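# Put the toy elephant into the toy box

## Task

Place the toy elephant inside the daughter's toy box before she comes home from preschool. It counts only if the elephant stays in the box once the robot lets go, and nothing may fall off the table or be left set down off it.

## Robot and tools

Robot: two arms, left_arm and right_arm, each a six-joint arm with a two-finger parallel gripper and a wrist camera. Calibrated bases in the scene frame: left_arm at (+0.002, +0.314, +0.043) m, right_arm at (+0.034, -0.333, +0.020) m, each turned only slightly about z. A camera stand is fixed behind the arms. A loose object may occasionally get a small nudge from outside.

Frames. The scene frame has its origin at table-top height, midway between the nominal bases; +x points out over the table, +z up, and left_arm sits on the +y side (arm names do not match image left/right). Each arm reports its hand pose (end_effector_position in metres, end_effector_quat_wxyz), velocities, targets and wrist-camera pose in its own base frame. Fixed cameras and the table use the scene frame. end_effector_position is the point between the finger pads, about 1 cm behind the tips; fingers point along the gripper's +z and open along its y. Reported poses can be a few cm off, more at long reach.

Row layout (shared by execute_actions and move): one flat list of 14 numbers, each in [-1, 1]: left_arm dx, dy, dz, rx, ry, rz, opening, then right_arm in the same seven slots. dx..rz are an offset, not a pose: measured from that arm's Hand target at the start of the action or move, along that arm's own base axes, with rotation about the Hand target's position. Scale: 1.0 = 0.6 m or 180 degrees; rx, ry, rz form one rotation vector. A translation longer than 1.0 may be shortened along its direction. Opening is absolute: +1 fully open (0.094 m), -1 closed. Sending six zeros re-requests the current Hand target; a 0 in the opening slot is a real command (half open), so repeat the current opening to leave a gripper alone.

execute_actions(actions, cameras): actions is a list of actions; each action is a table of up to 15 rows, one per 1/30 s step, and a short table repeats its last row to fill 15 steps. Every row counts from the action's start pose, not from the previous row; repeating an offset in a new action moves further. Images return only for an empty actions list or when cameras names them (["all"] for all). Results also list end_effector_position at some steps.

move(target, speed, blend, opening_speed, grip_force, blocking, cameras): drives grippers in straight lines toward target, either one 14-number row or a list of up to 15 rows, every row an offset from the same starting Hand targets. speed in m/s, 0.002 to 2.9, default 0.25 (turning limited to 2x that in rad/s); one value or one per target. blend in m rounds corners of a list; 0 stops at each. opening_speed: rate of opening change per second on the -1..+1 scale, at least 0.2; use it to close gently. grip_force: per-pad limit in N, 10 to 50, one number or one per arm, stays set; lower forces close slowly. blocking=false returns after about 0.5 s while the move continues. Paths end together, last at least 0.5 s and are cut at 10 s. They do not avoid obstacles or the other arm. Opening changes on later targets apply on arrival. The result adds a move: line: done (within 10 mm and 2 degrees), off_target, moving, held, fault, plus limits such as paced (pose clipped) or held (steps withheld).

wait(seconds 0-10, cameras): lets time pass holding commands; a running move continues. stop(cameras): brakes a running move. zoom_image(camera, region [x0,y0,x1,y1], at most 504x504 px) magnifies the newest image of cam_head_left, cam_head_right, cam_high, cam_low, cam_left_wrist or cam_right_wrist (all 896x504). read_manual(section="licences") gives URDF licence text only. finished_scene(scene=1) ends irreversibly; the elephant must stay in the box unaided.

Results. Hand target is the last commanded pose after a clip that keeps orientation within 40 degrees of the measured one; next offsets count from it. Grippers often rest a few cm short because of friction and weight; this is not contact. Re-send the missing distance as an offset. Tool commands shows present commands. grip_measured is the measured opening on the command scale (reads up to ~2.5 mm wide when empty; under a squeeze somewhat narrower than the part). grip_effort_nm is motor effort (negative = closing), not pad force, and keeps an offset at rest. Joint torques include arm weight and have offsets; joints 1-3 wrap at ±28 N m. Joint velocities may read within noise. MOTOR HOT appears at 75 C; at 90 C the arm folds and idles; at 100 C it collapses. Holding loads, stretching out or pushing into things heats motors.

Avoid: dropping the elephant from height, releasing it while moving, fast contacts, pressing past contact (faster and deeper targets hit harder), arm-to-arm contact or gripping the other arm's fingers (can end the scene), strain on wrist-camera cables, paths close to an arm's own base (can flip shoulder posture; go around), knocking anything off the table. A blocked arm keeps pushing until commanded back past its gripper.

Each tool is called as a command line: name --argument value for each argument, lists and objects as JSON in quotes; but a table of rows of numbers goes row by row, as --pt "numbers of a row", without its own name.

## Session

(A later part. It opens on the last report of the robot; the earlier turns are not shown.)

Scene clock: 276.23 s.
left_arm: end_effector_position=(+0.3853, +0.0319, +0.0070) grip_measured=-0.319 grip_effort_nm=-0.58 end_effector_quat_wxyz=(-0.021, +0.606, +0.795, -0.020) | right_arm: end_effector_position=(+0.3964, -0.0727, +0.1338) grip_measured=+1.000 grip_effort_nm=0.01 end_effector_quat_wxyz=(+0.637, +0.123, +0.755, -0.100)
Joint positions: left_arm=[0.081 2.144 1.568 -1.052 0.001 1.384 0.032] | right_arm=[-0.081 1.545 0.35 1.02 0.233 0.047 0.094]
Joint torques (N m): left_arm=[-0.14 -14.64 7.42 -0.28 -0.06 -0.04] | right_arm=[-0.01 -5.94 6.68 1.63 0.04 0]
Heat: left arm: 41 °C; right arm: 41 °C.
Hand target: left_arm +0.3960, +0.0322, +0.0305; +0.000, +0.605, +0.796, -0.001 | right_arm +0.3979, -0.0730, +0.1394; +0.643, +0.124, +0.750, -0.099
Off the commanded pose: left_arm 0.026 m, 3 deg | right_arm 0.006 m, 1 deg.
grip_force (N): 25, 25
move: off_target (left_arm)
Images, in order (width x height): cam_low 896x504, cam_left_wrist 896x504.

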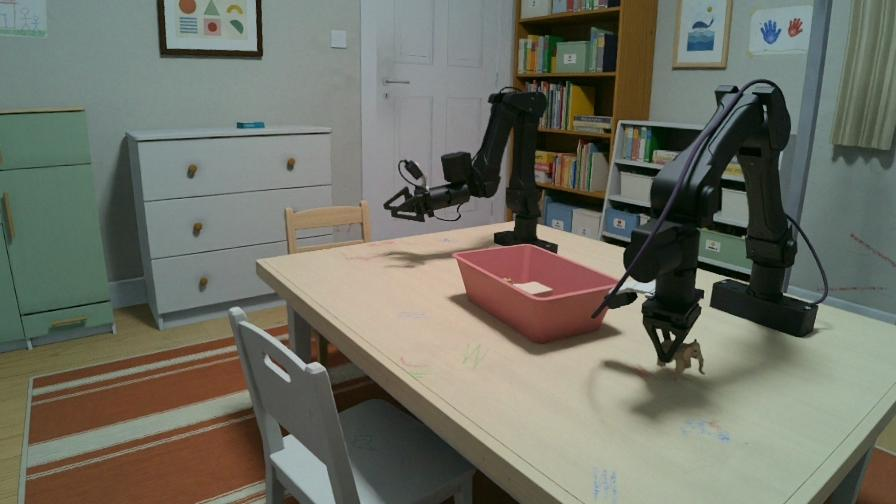

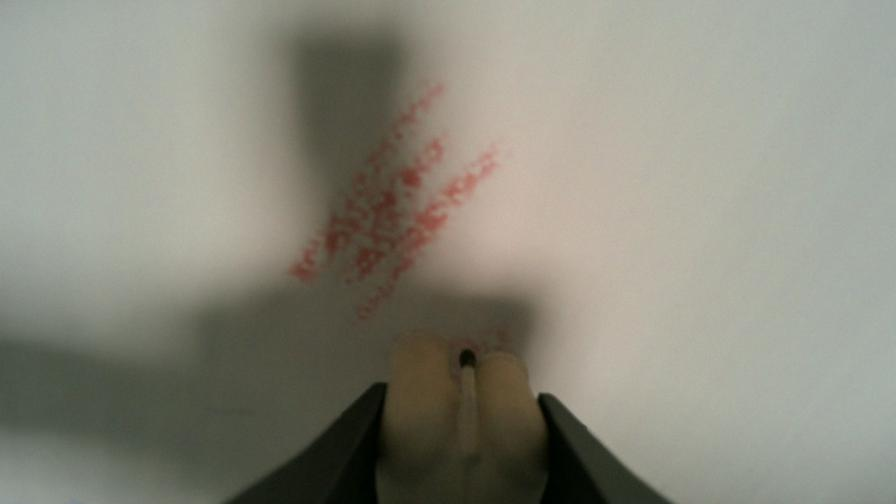

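move --pt "0 0 0.15 0 0 0 -0.5 0 0 0 0 0 0 1" --pt "-0.01 -0.27 0.15 0 0 -0.108 -0.5 0 0 0 0 0 0 1" --speed 0.15 --blend 0.02 --grip_force 30 --cameras '["all"]'

zoom_image --camera "cam_low" --region '[440, 220, 680, 360]'

Scene clock: 353.33 s.
left_arm: end_effector_position=(+0.3863, -0.1306, +0.1189) grip_measured=-0.324 grip_effort_nm=-0.67 end_effector_quat_wxyz=(+0.000, +0.736, +0.677, +0.001) | right_arm: end_effector_position=(+0.3964, -0.0727, +0.1338) grip_measured=+1.000 grip_effort_nm=0.01 end_effector_quat_wxyz=(+0.637, +0.123, +0.755, -0.100)
Joint positions: left_arm=[-0.329 2.116 1.975 -1.43 -0.002 1.325 0.032] | right_arm=[-0.081 1.545 0.35 1.02 0.233 0.047 0.094]
Joint torques (N m): left_arm=[0.49 -9.8 7.86 -0.19 -0.02 -0.09] | right_arm=[-0.01 -5.94 6.72 1.62 0.06 0.01]
Heat: left arm: 43 °C; right arm: 41 °C.
Hand target: left_arm +0.3900, -0.1299, +0.1204; +0.000, +0.731, +0.683, -0.001 | right_arm +0.3979, -0.0730, +0.1394; +0.643, +0.124, +0.750, -0.099
Off the commanded pose: left_arm 0.004 m, 1 deg | right_arm 0.006 m, 1 deg.
grip_force (N): 30, 30
move: done

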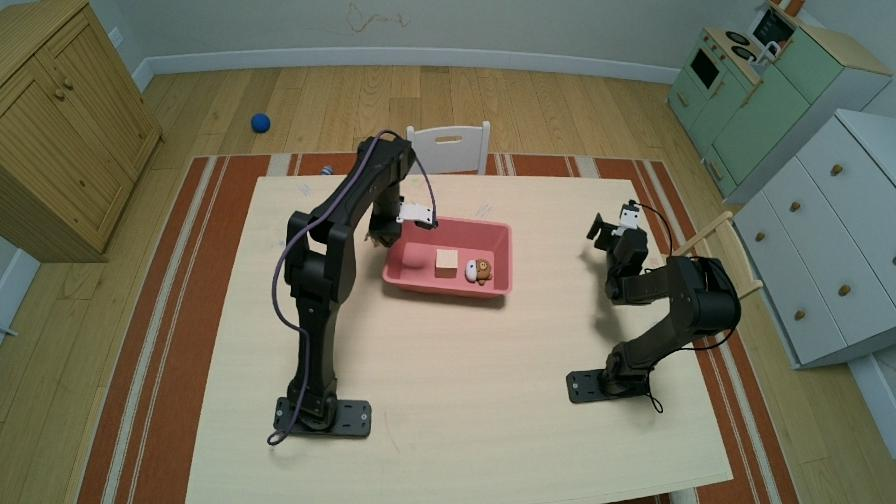

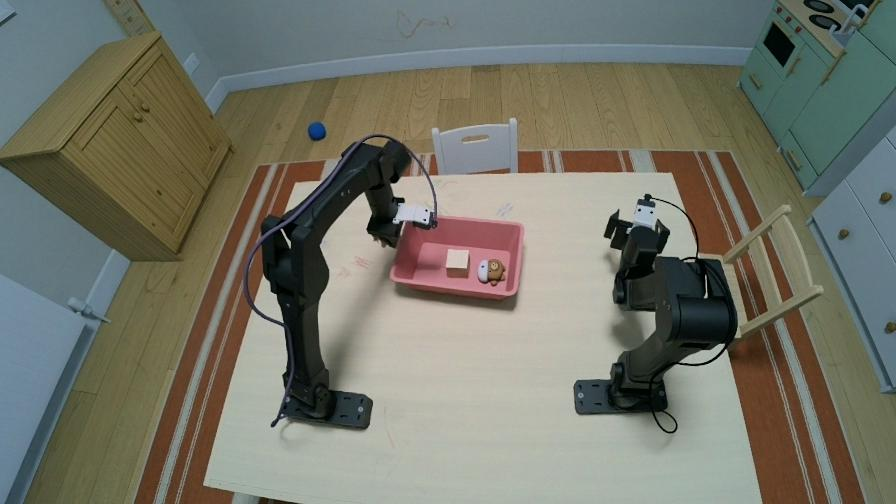

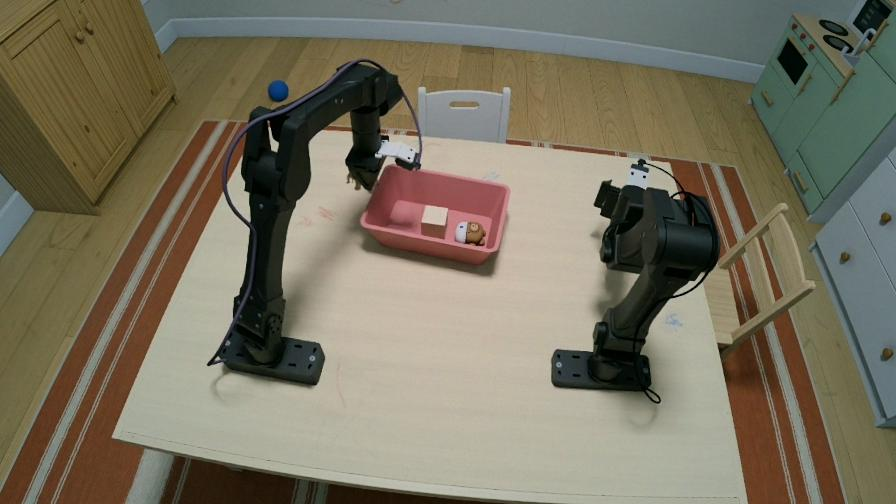

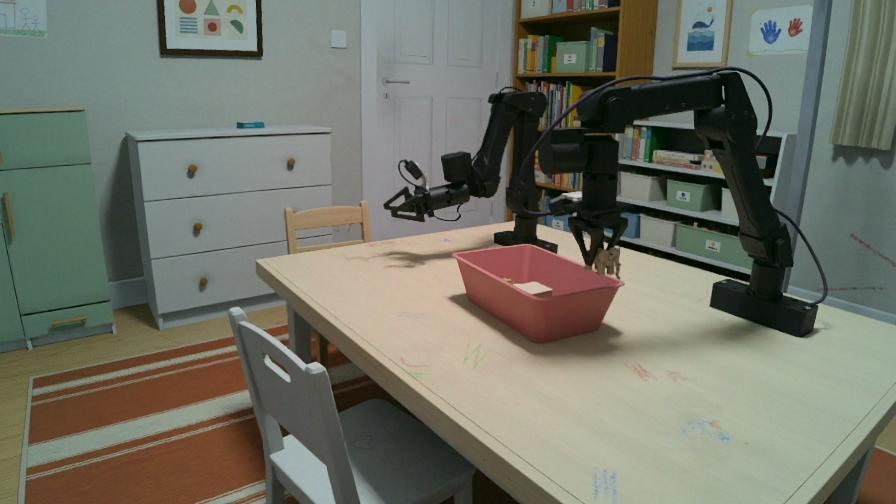

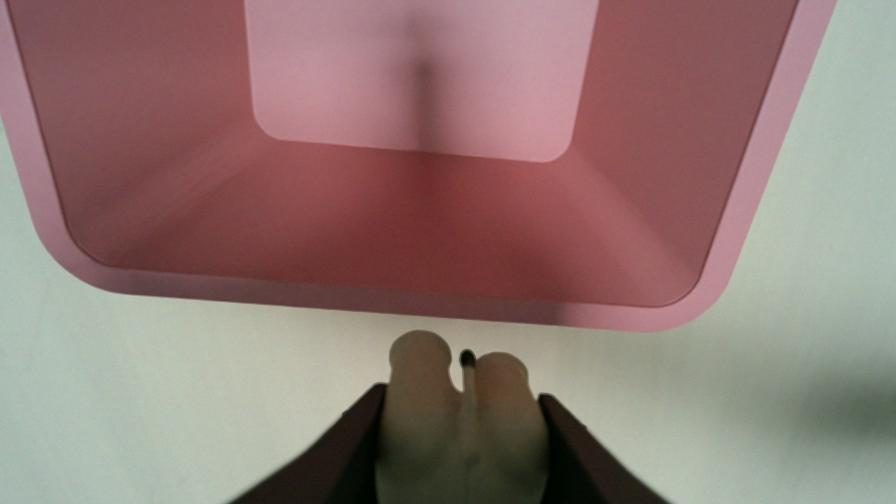

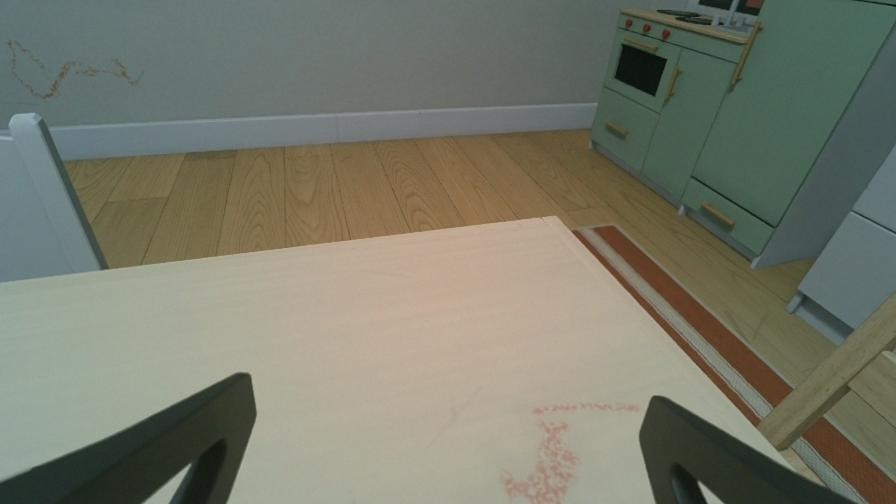

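Scaled by 2.100 from the camera's 896x504 image, which has a finer 1280x720 frame.

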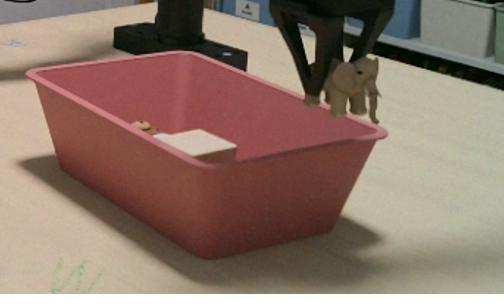

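move --target '[0,-0.161,-0.022,0,0,0,-0.5,0,0,0,0,0,0,1]' --speed 0.12 --cameras '["cam_left_wrist","cam_low","cam_high","cam_head_right"]'

zoom_image --camera "cam_low" --region '[440, 220, 680, 360]'

zoom_image --camera "cam_high" --region '[330, 120, 540, 280]'

zoom_image --camera "cam_head_right" --region '[360, 180, 540, 320]'

Scene clock: 378.43 s.
left_arm: end_effector_position=(+0.3872, -0.2254, +0.1075) grip_measured=-0.324 grip_effort_nm=-0.67 end_effector_quat_wxyz=(+0.001, +0.735, +0.678, +0.002) | right_arm: end_effector_position=(+0.3964, -0.0727, +0.1338) grip_measured=+1.000 grip_effort_nm=0.01 end_effector_quat_wxyz=(+0.637, +0.123, +0.755, -0.100)
Joint positions: left_arm=[-0.53 2.319 2.263 -1.512 -0.003 1.121 0.032] | right_arm=[-0.081 1.545 0.35 1.02 0.233 0.047 0.094]
Joint torques (N m): left_arm=[0.23 -11.03 7.91 -0.15 -0.02 -0.09] | right_arm=[-0.02 -5.9 6.72 1.63 0.05 0.01]
Heat: left arm: 41 °C; right arm: 41 °C.
Hand target: left_arm +0.3900, -0.2264, +0.1073; +0.000, +0.731, +0.683, -0.001 | right_arm +0.3979, -0.0730, +0.1394; +0.643, +0.124, +0.750, -0.099
Off the commanded pose: left_arm 0.003 m, 1 deg | right_arm 0.006 m, 1 deg.
grip_force (N): 30, 30
move: done
Images, in order (width x height): cam_head_right 896x504, cam_high 896x504, cam_low 896x504, cam_left_wrist 896x504.

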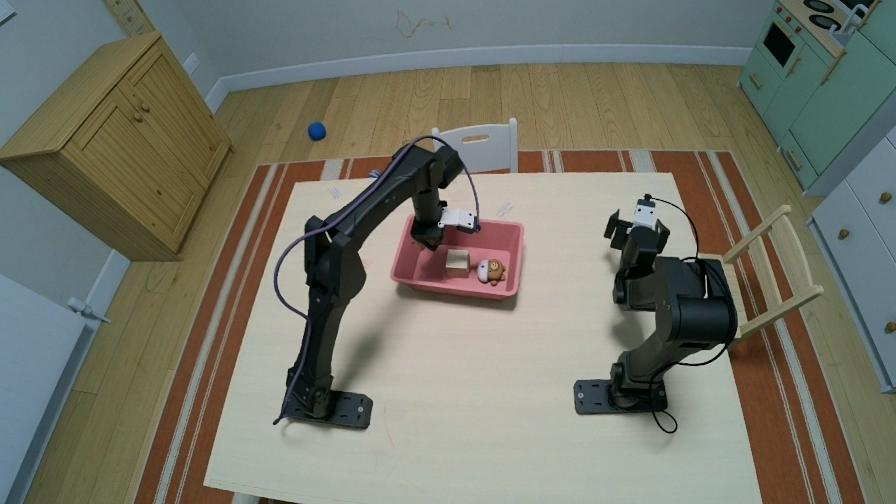

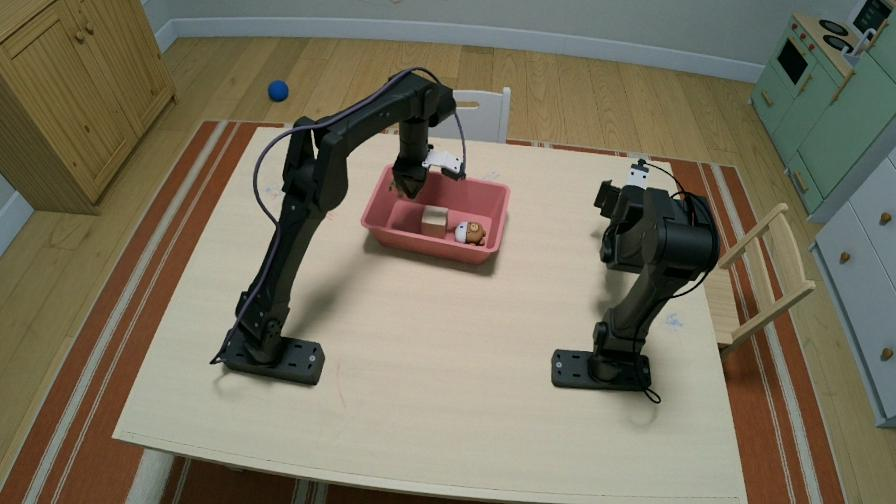

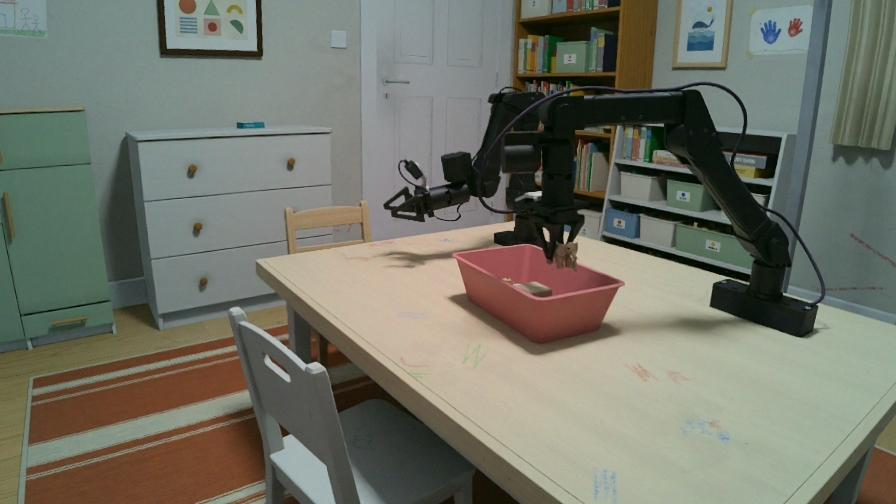

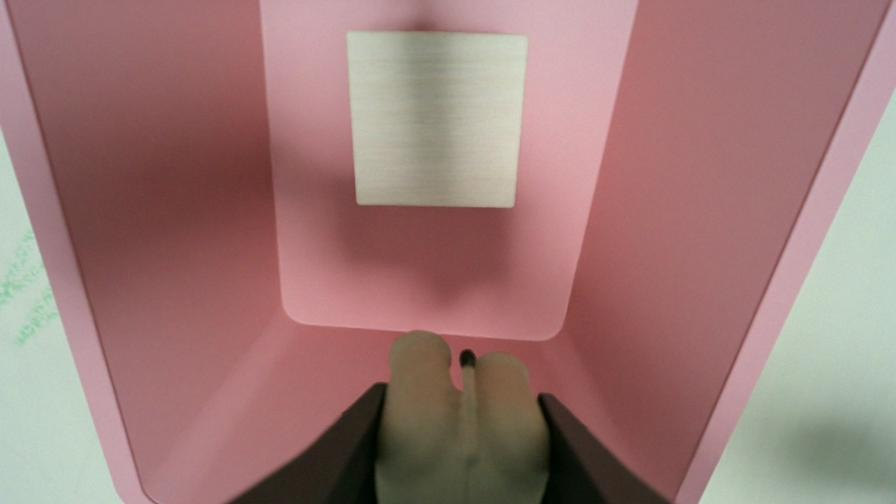

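Scaled by 2.100 from the camera's 896x504 image, which has a finer 1280x720 frame.

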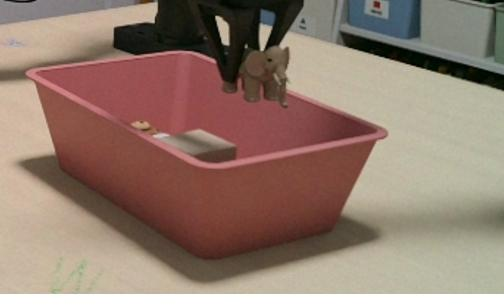

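Scaled by 2.400 from the camera's 896x504 image, which has a finer 1280x720 frame.

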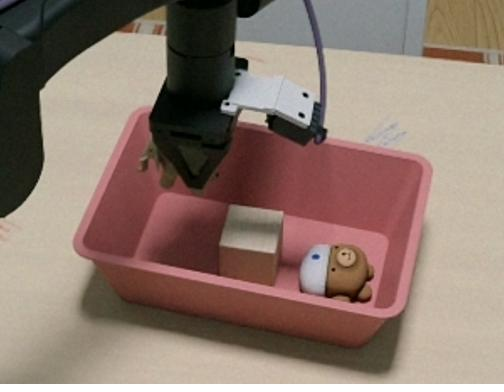

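Scaled by 2.800 from the camera's 896x504 image, which has a finer 1280x720 frame.

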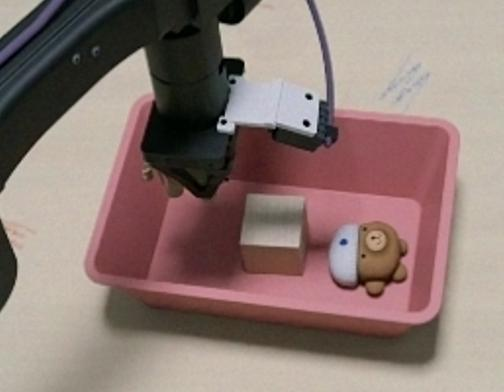

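move --target '[0.0,0.0075,-0.137,0,0,0,-0.5,0,0,0,0,0,0,1]' --speed 0.08 --cameras '["cam_left_wrist","cam_low","cam_high","cam_head_right"]'

zoom_image --camera "cam_low" --region '[440, 220, 680, 360]'

zoom_image --camera "cam_high" --region '[330, 120, 540, 280]'

zoom_image --camera "cam_head_right" --region '[360, 180, 540, 320]'

Scene clock: 439.43 s.
left_arm: end_effector_position=(+0.3894, -0.2235, +0.0268) grip_measured=-0.324 grip_effort_nm=-0.67 end_effector_quat_wxyz=(-0.001, +0.733, +0.680, +0.001) | right_arm: end_effector_position=(+0.3964, -0.0727, +0.1338) grip_measured=+1.000 grip_effort_nm=0.01 end_effector_quat_wxyz=(+0.637, +0.123, +0.755, -0.100)
Joint positions: left_arm=[-0.524 2.319 1.942 -1.194 -0.003 1.121 0.032] | right_arm=[-0.081 1.545 0.35 1.02 0.233 0.047 0.094]
Joint torques (N m): left_arm=[0.49 -12.72 4.78 0.06 -0.01 0.01] | right_arm=[-0.01 -5.9 6.71 1.63 0.06 0.01]
Heat: left arm: 42 °C; right arm: 41 °C.
Hand target: left_arm +0.3900, -0.2219, +0.0251; +0.000, +0.731, +0.683, -0.001 | right_arm +0.3979, -0.0730, +0.1394; +0.643, +0.124, +0.750, -0.099
Off the commanded pose: left_arm 0.002 m, 0 deg | right_arm 0.006 m, 1 deg.
grip_force (N): 30, 30
move: done
Images, in order (width x height): cam_head_right 896x504, cam_high 896x504, cam_low 896x504, cam_left_wrist 896x504.

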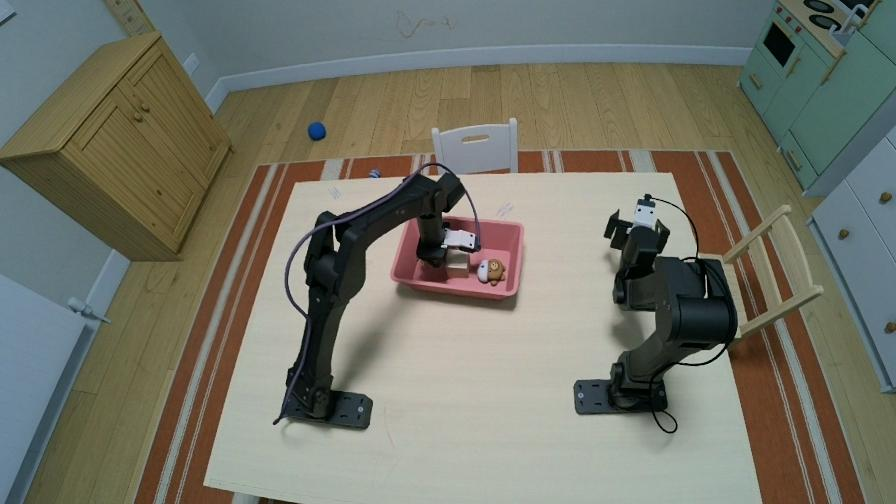

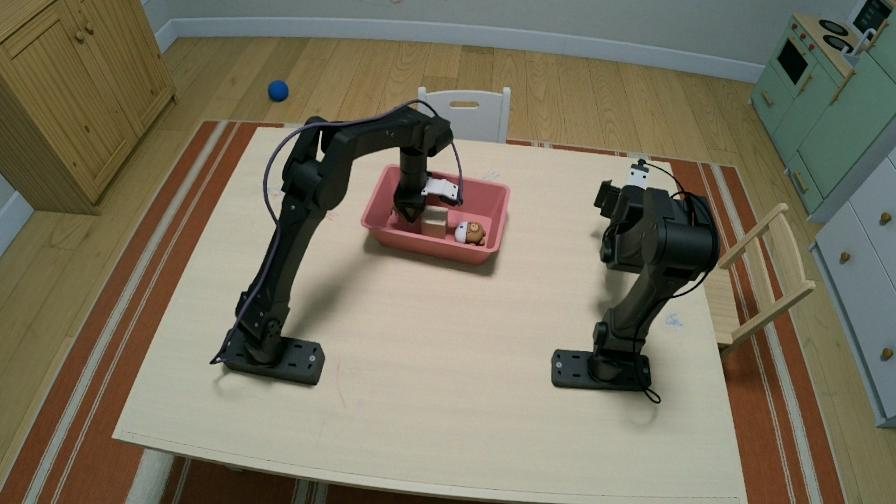

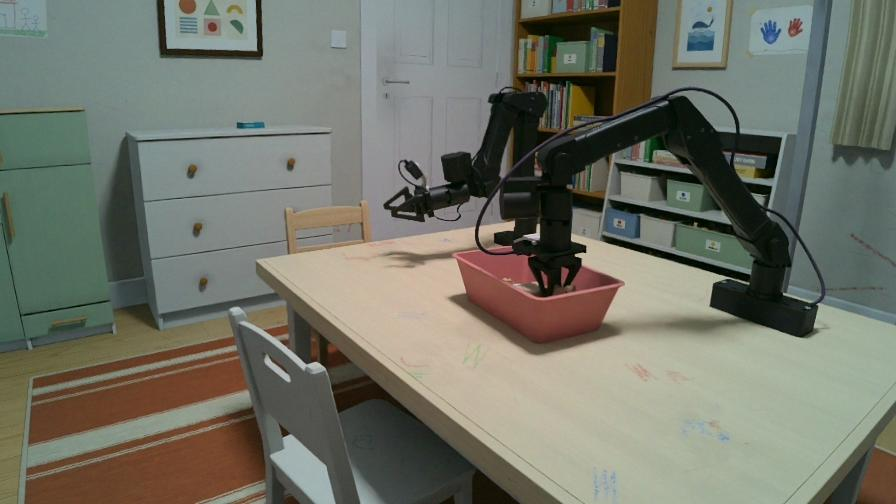

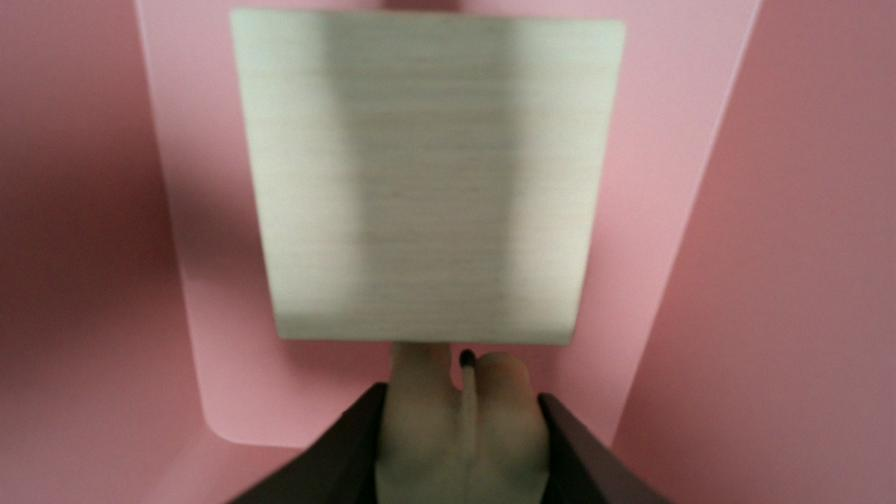

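Scaled by 2.100 from the camera's 896x504 image, which has a finer 1280x720 frame.

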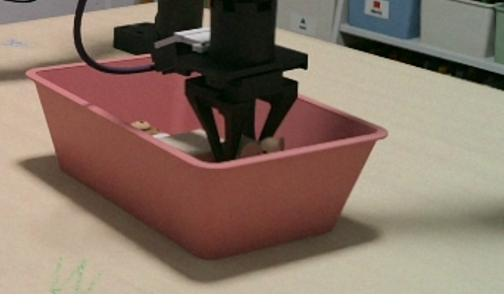

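Scaled by 2.400 from the camera's 896x504 image, which has a finer 1280x720 frame.

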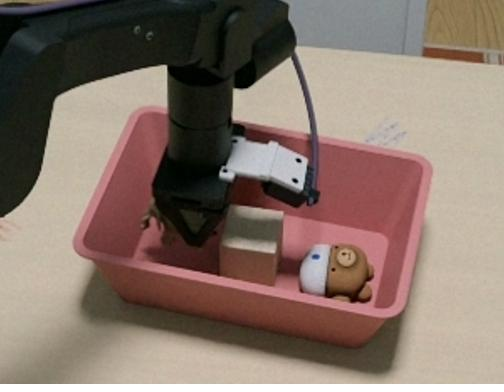

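Scaled by 2.800 from the camera's 896x504 image, which has a finer 1280x720 frame.

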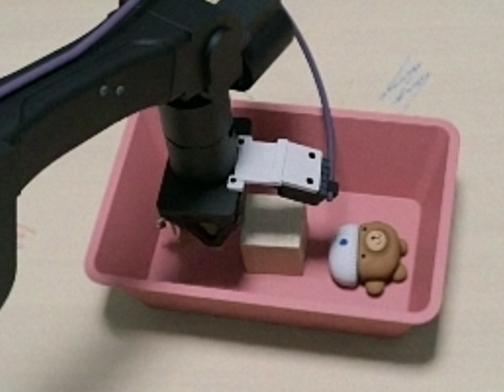

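move --pt "0.0 0.0125 0 0 0 0 -0.5 0 0 0 0 0 0 1" --pt "0.0 0.0125 -0.04 0 0 0 -0.5 0 0 0 0 0 0 1" --speed 0.05 --cameras '["cam_left_wrist","cam_low","cam_high","cam_head_left"]'

zoom_image --camera "cam_low" --region '[440, 220, 680, 360]'

zoom_image --camera "cam_high" --region '[330, 120, 540, 280]'

zoom_image --camera "cam_head_left" --region '[360, 180, 540, 320]'

Scene clock: 456.40 s.
left_arm: end_effector_position=(+0.3902, -0.2161, +0.0048) grip_measured=-0.324 grip_effort_nm=-0.67 end_effector_quat_wxyz=(+0.001, +0.729, +0.685, +0.002) | right_arm: end_effector_position=(+0.3964, -0.0727, +0.1338) grip_measured=+1.000 grip_effort_nm=0.01 end_effector_quat_wxyz=(+0.637, +0.123, +0.755, -0.100)
Joint positions: left_arm=[-0.509 2.319 1.853 -1.101 -0.003 1.124 0.032] | right_arm=[-0.081 1.545 0.35 1.02 0.233 0.047 0.094]
Joint torques (N m): left_arm=[0.38 -12.34 4.67 0.06 -0.02 0.13] | right_arm=[-0.03 -5.94 6.68 1.62 0.04 0.01]
Heat: left arm: 40 °C; right arm: 41 °C.
Hand target: left_arm +0.3899, -0.2145, +0.0011; +0.000, +0.731, +0.682, -0.001 | right_arm +0.3979, -0.0730, +0.1394; +0.643, +0.124, +0.750, -0.099
Off the commanded pose: left_arm 0.004 m, 0 deg | right_arm 0.006 m, 1 deg.
grip_force (N): 30, 30
move: done
Images, in order (width x height): cam_head_left 896x504, cam_high 896x504, cam_low 896x504, cam_left_wrist 896x504.

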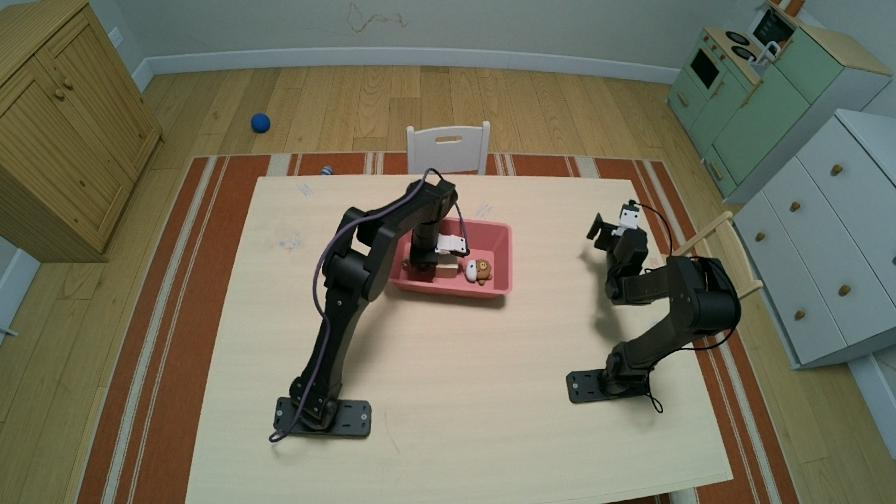

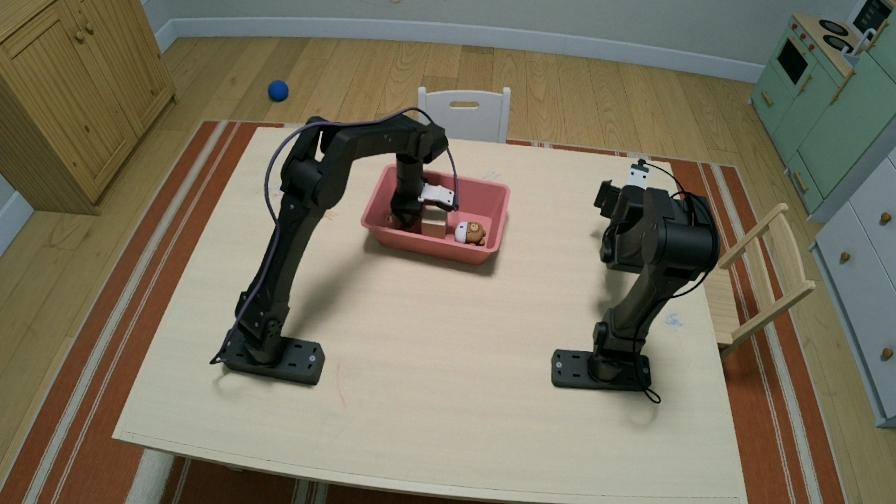

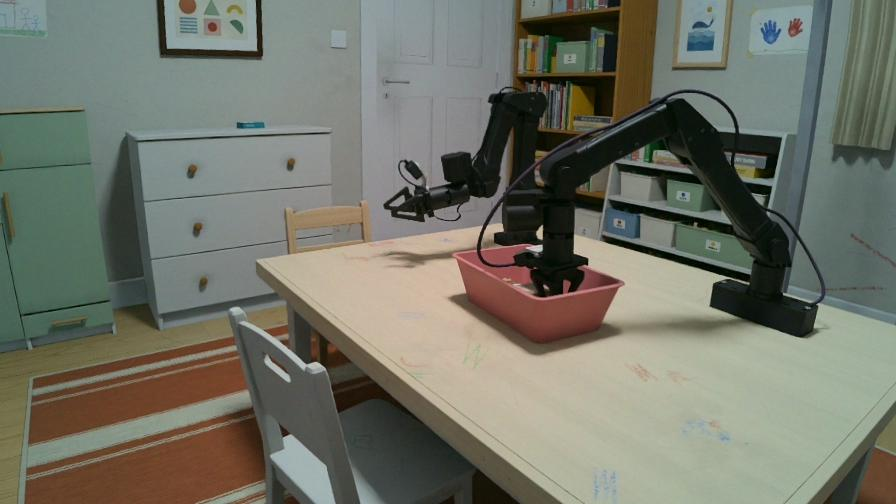

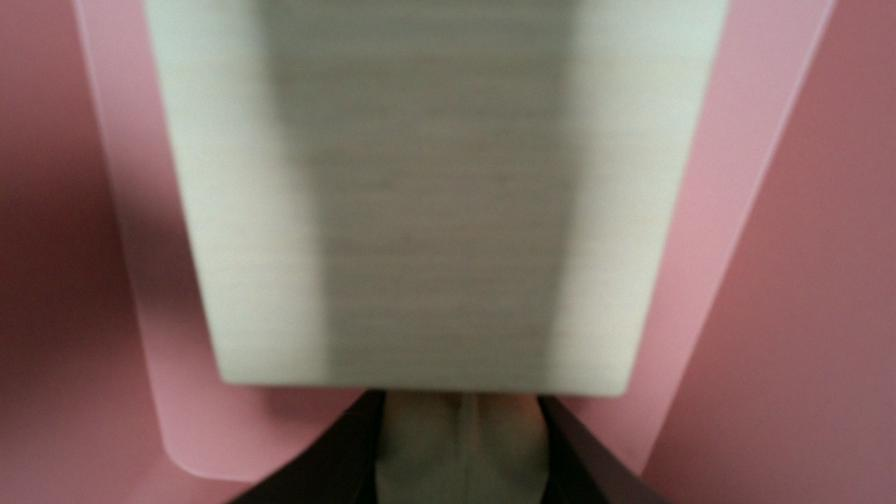

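Scaled by 2.100 from the camera's 896x504 image, which has a finer 1280x720 frame.

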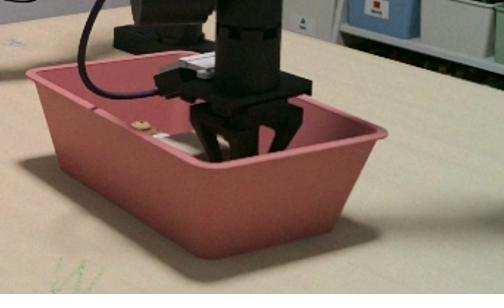

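Scaled by 2.400 from the camera's 896x504 image, which has a finer 1280x720 frame.

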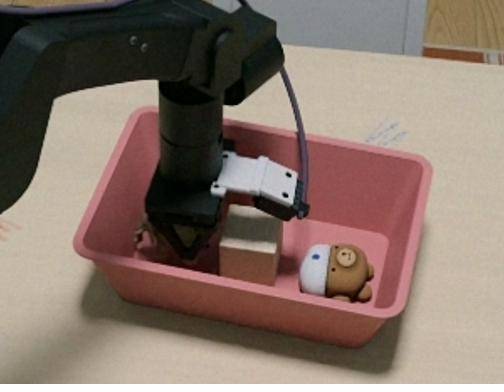

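Scaled by 2.800 from the camera's 896x504 image, which has a finer 1280x720 frame.

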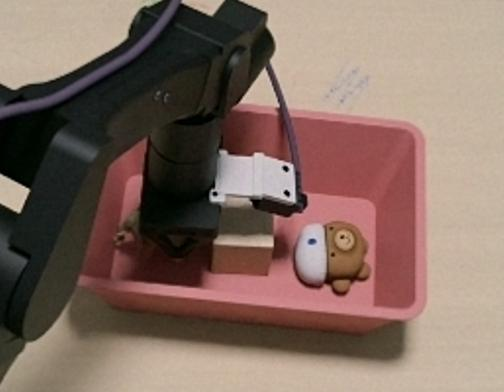

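move --target '[0.0,0.0,-0.019,0,0,0,-0.5,0,0,0,0,0,0,1]' --speed 0.03 --cameras '["cam_left_wrist","cam_high","cam_head_left"]'

zoom_image --camera "cam_high" --region '[330, 140, 470, 260]'

zoom_image --camera "cam_head_left" --region '[370, 200, 490, 310]'

Scene clock: 465.17 s.
left_arm: end_effector_position=(+0.3916, -0.2169, -0.0013) grip_measured=-0.324 grip_effort_nm=-0.67 end_effector_quat_wxyz=(+0.007, +0.729, +0.685, +0.004) | right_arm: end_effector_position=(+0.3964, -0.0727, +0.1338) grip_measured=+1.000 grip_effort_nm=0.01 end_effector_quat_wxyz=(+0.637, +0.123, +0.755, -0.100)
Joint positions: left_arm=[-0.509 2.319 1.827 -1.063 -0.003 1.124 0.032] | right_arm=[-0.081 1.545 0.35 1.02 0.233 0.047 0.094]
Joint torques (N m): left_arm=[0.35 -11.36 4.64 0.1 -0.01 0.14] | right_arm=[-0.01 -5.93 6.69 1.62 0.06 0]
Heat: left arm: 40 °C; right arm: 41 °C.
Hand target: left_arm +0.3900, -0.2145, -0.0103; +0.000, +0.731, +0.682, -0.001 | right_arm +0.3979, -0.0730, +0.1394; +0.643, +0.124, +0.750, -0.099
Off the commanded pose: left_arm 0.009 m, 1 deg | right_arm 0.006 m, 1 deg.
grip_force (N): 30, 30
move: done
Images, in order (width x height): cam_head_left 896x504, cam_high 896x504, cam_left_wrist 896x504.

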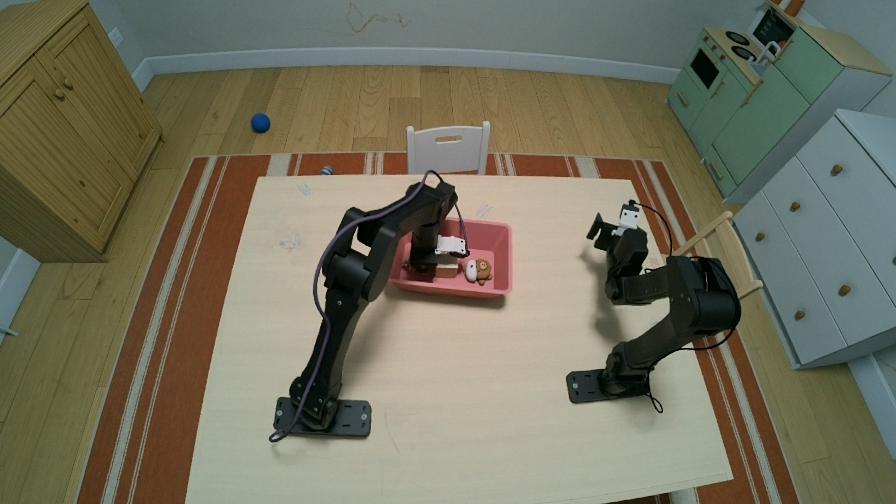

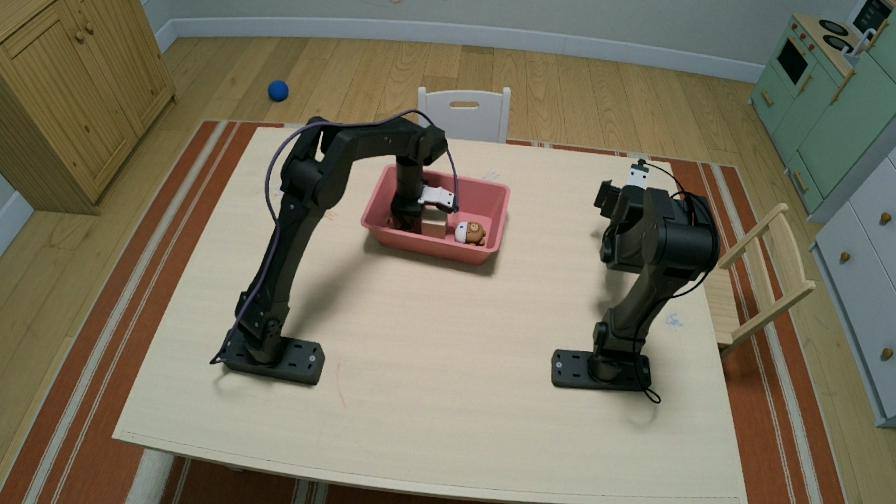

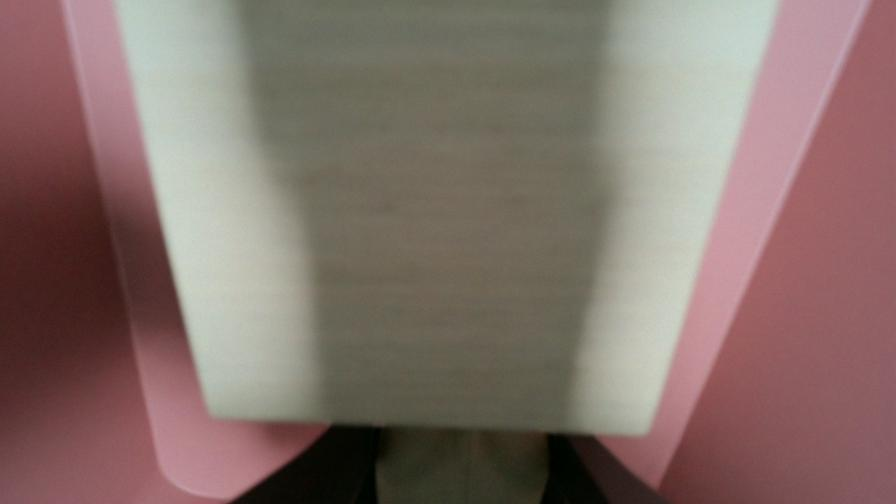

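Scaled by 3.600 from the camera's 896x504 image, which has a finer 1280x720 frame.

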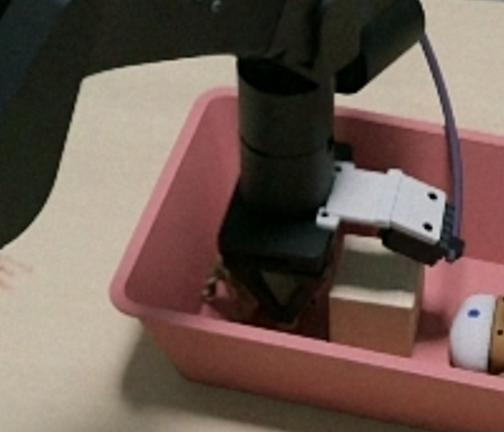

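Scaled by 4.200 from the camera's 896x504 image, which has a finer 1280x720 frame.

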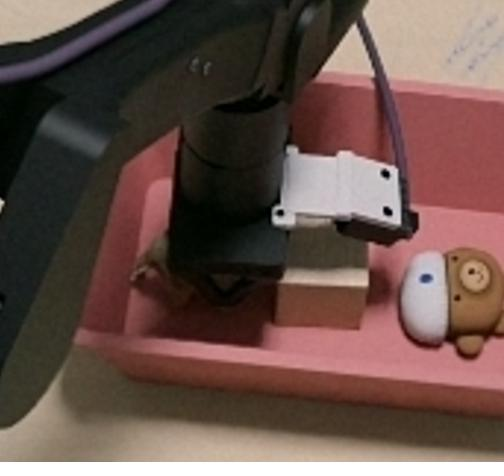

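move --target '[0.0,0.0,-0.01,0,0,0,-0.5,0,0,0,0,0,0,1]' --speed 0.03 --cameras '["cam_left_wrist"]'

Scene clock: 469.30 s.
left_arm: end_effector_position=(+0.3923, -0.2173, -0.0044) grip_measured=-0.324 grip_effort_nm=-0.67 end_effector_quat_wxyz=(+0.010, +0.729, +0.685, +0.005) | right_arm: end_effector_position=(+0.3964, -0.0727, +0.1338) grip_measured=+1.000 grip_effort_nm=0.01 end_effector_quat_wxyz=(+0.637, +0.123, +0.755, -0.100)
Joint positions: left_arm=[-0.509 2.319 1.815 -1.044 -0.003 1.124 0.032] | right_arm=[-0.081 1.545 0.35 1.02 0.233 0.047 0.094]
Joint torques (N m): left_arm=[0.36 -10.82 4.59 0.11 -0.01 0.13] | right_arm=[-0.01 -5.97 6.71 1.62 0.06 0.01]
Heat: left arm: 40 °C; right arm: 42 °C.
Hand target: left_arm +0.3899, -0.2145, -0.0163; +0.000, +0.731, +0.682, -0.001 | right_arm +0.3979, -0.0730, +0.1394; +0.643, +0.124, +0.750, -0.099
Off the commanded pose: left_arm 0.012 m, 1 deg | right_arm 0.006 m, 1 deg.
grip_force (N): 30, 30
move: off_target (left_arm)
Images, in order (width x height): cam_left_wrist 896x504.

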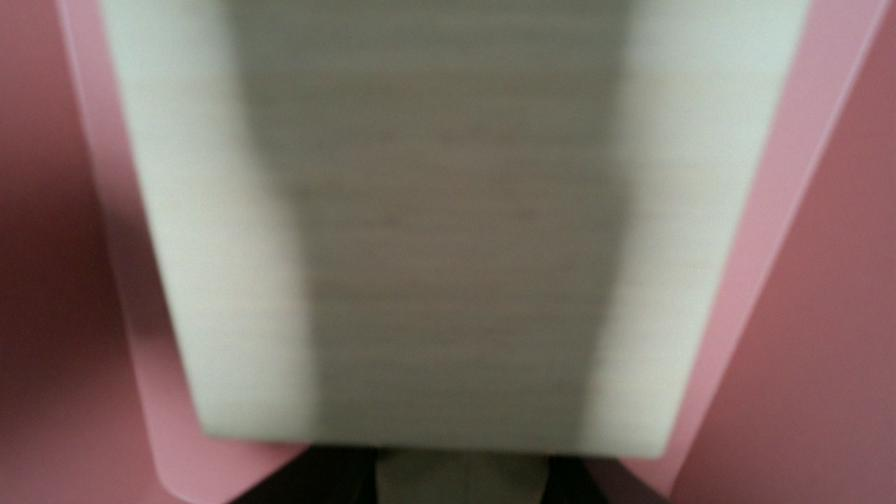

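move --target '[0.0,0.0,-0.008,0,0,0,-0.5,0,0,0,0,0,0,1]' --speed 0.03 --cameras '["cam_left_wrist","cam_high"]'

Scene clock: 473.57 s.
left_arm: end_effector_position=(+0.3927, -0.2175, -0.0060) grip_measured=-0.324 grip_effort_nm=-0.67 end_effector_quat_wxyz=(+0.011, +0.729, +0.685, +0.005) | right_arm: end_effector_position=(+0.3964, -0.0727, +0.1338) grip_measured=+1.000 grip_effort_nm=0.01 end_effector_quat_wxyz=(+0.637, +0.123, +0.755, -0.100)
Joint positions: left_arm=[-0.509 2.321 1.81 -1.036 -0.003 1.124 0.032] | right_arm=[-0.081 1.545 0.35 1.02 0.233 0.047 0.094]
Joint torques (N m): left_arm=[0.4 -10.5 4.22 0.18 -0.01 0.14] | right_arm=[-0.05 -5.91 6.71 1.62 0.05 0.01]
Heat: left arm: 40 °C; right arm: 42 °C.
Hand target: left_arm +0.3899, -0.2145, -0.0211; +0.000, +0.731, +0.683, -0.001 | right_arm +0.3979, -0.0730, +0.1394; +0.643, +0.124, +0.750, -0.099
Off the commanded pose: left_arm 0.016 m, 1 deg | right_arm 0.006 m, 1 deg.
grip_force (N): 30, 30
move: off_target (left_arm)
Images, in order (width x height): cam_high 896x504, cam_left_wrist 896x504.

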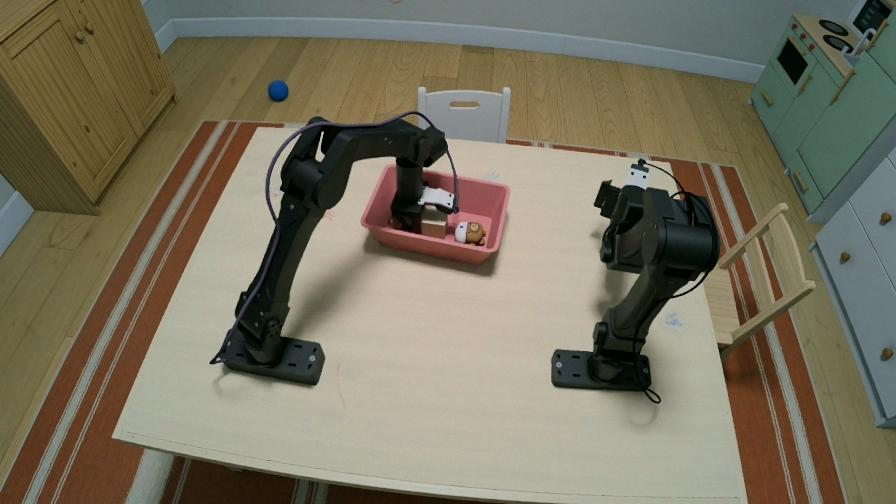

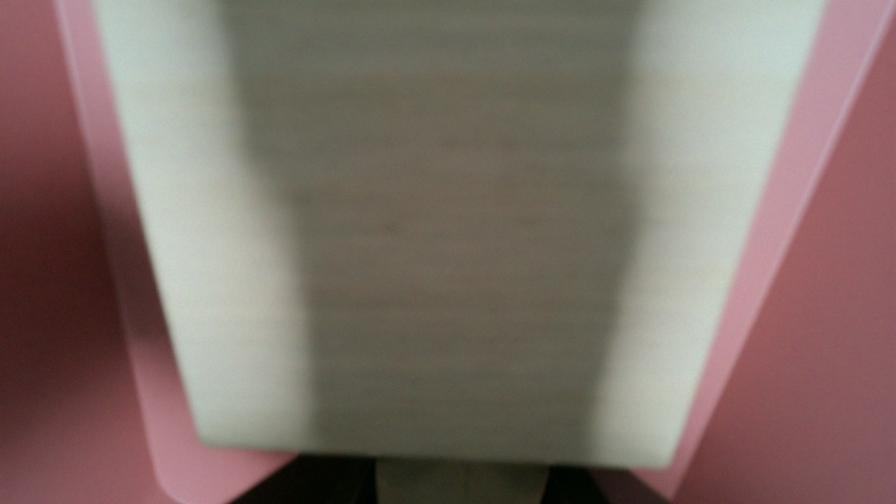

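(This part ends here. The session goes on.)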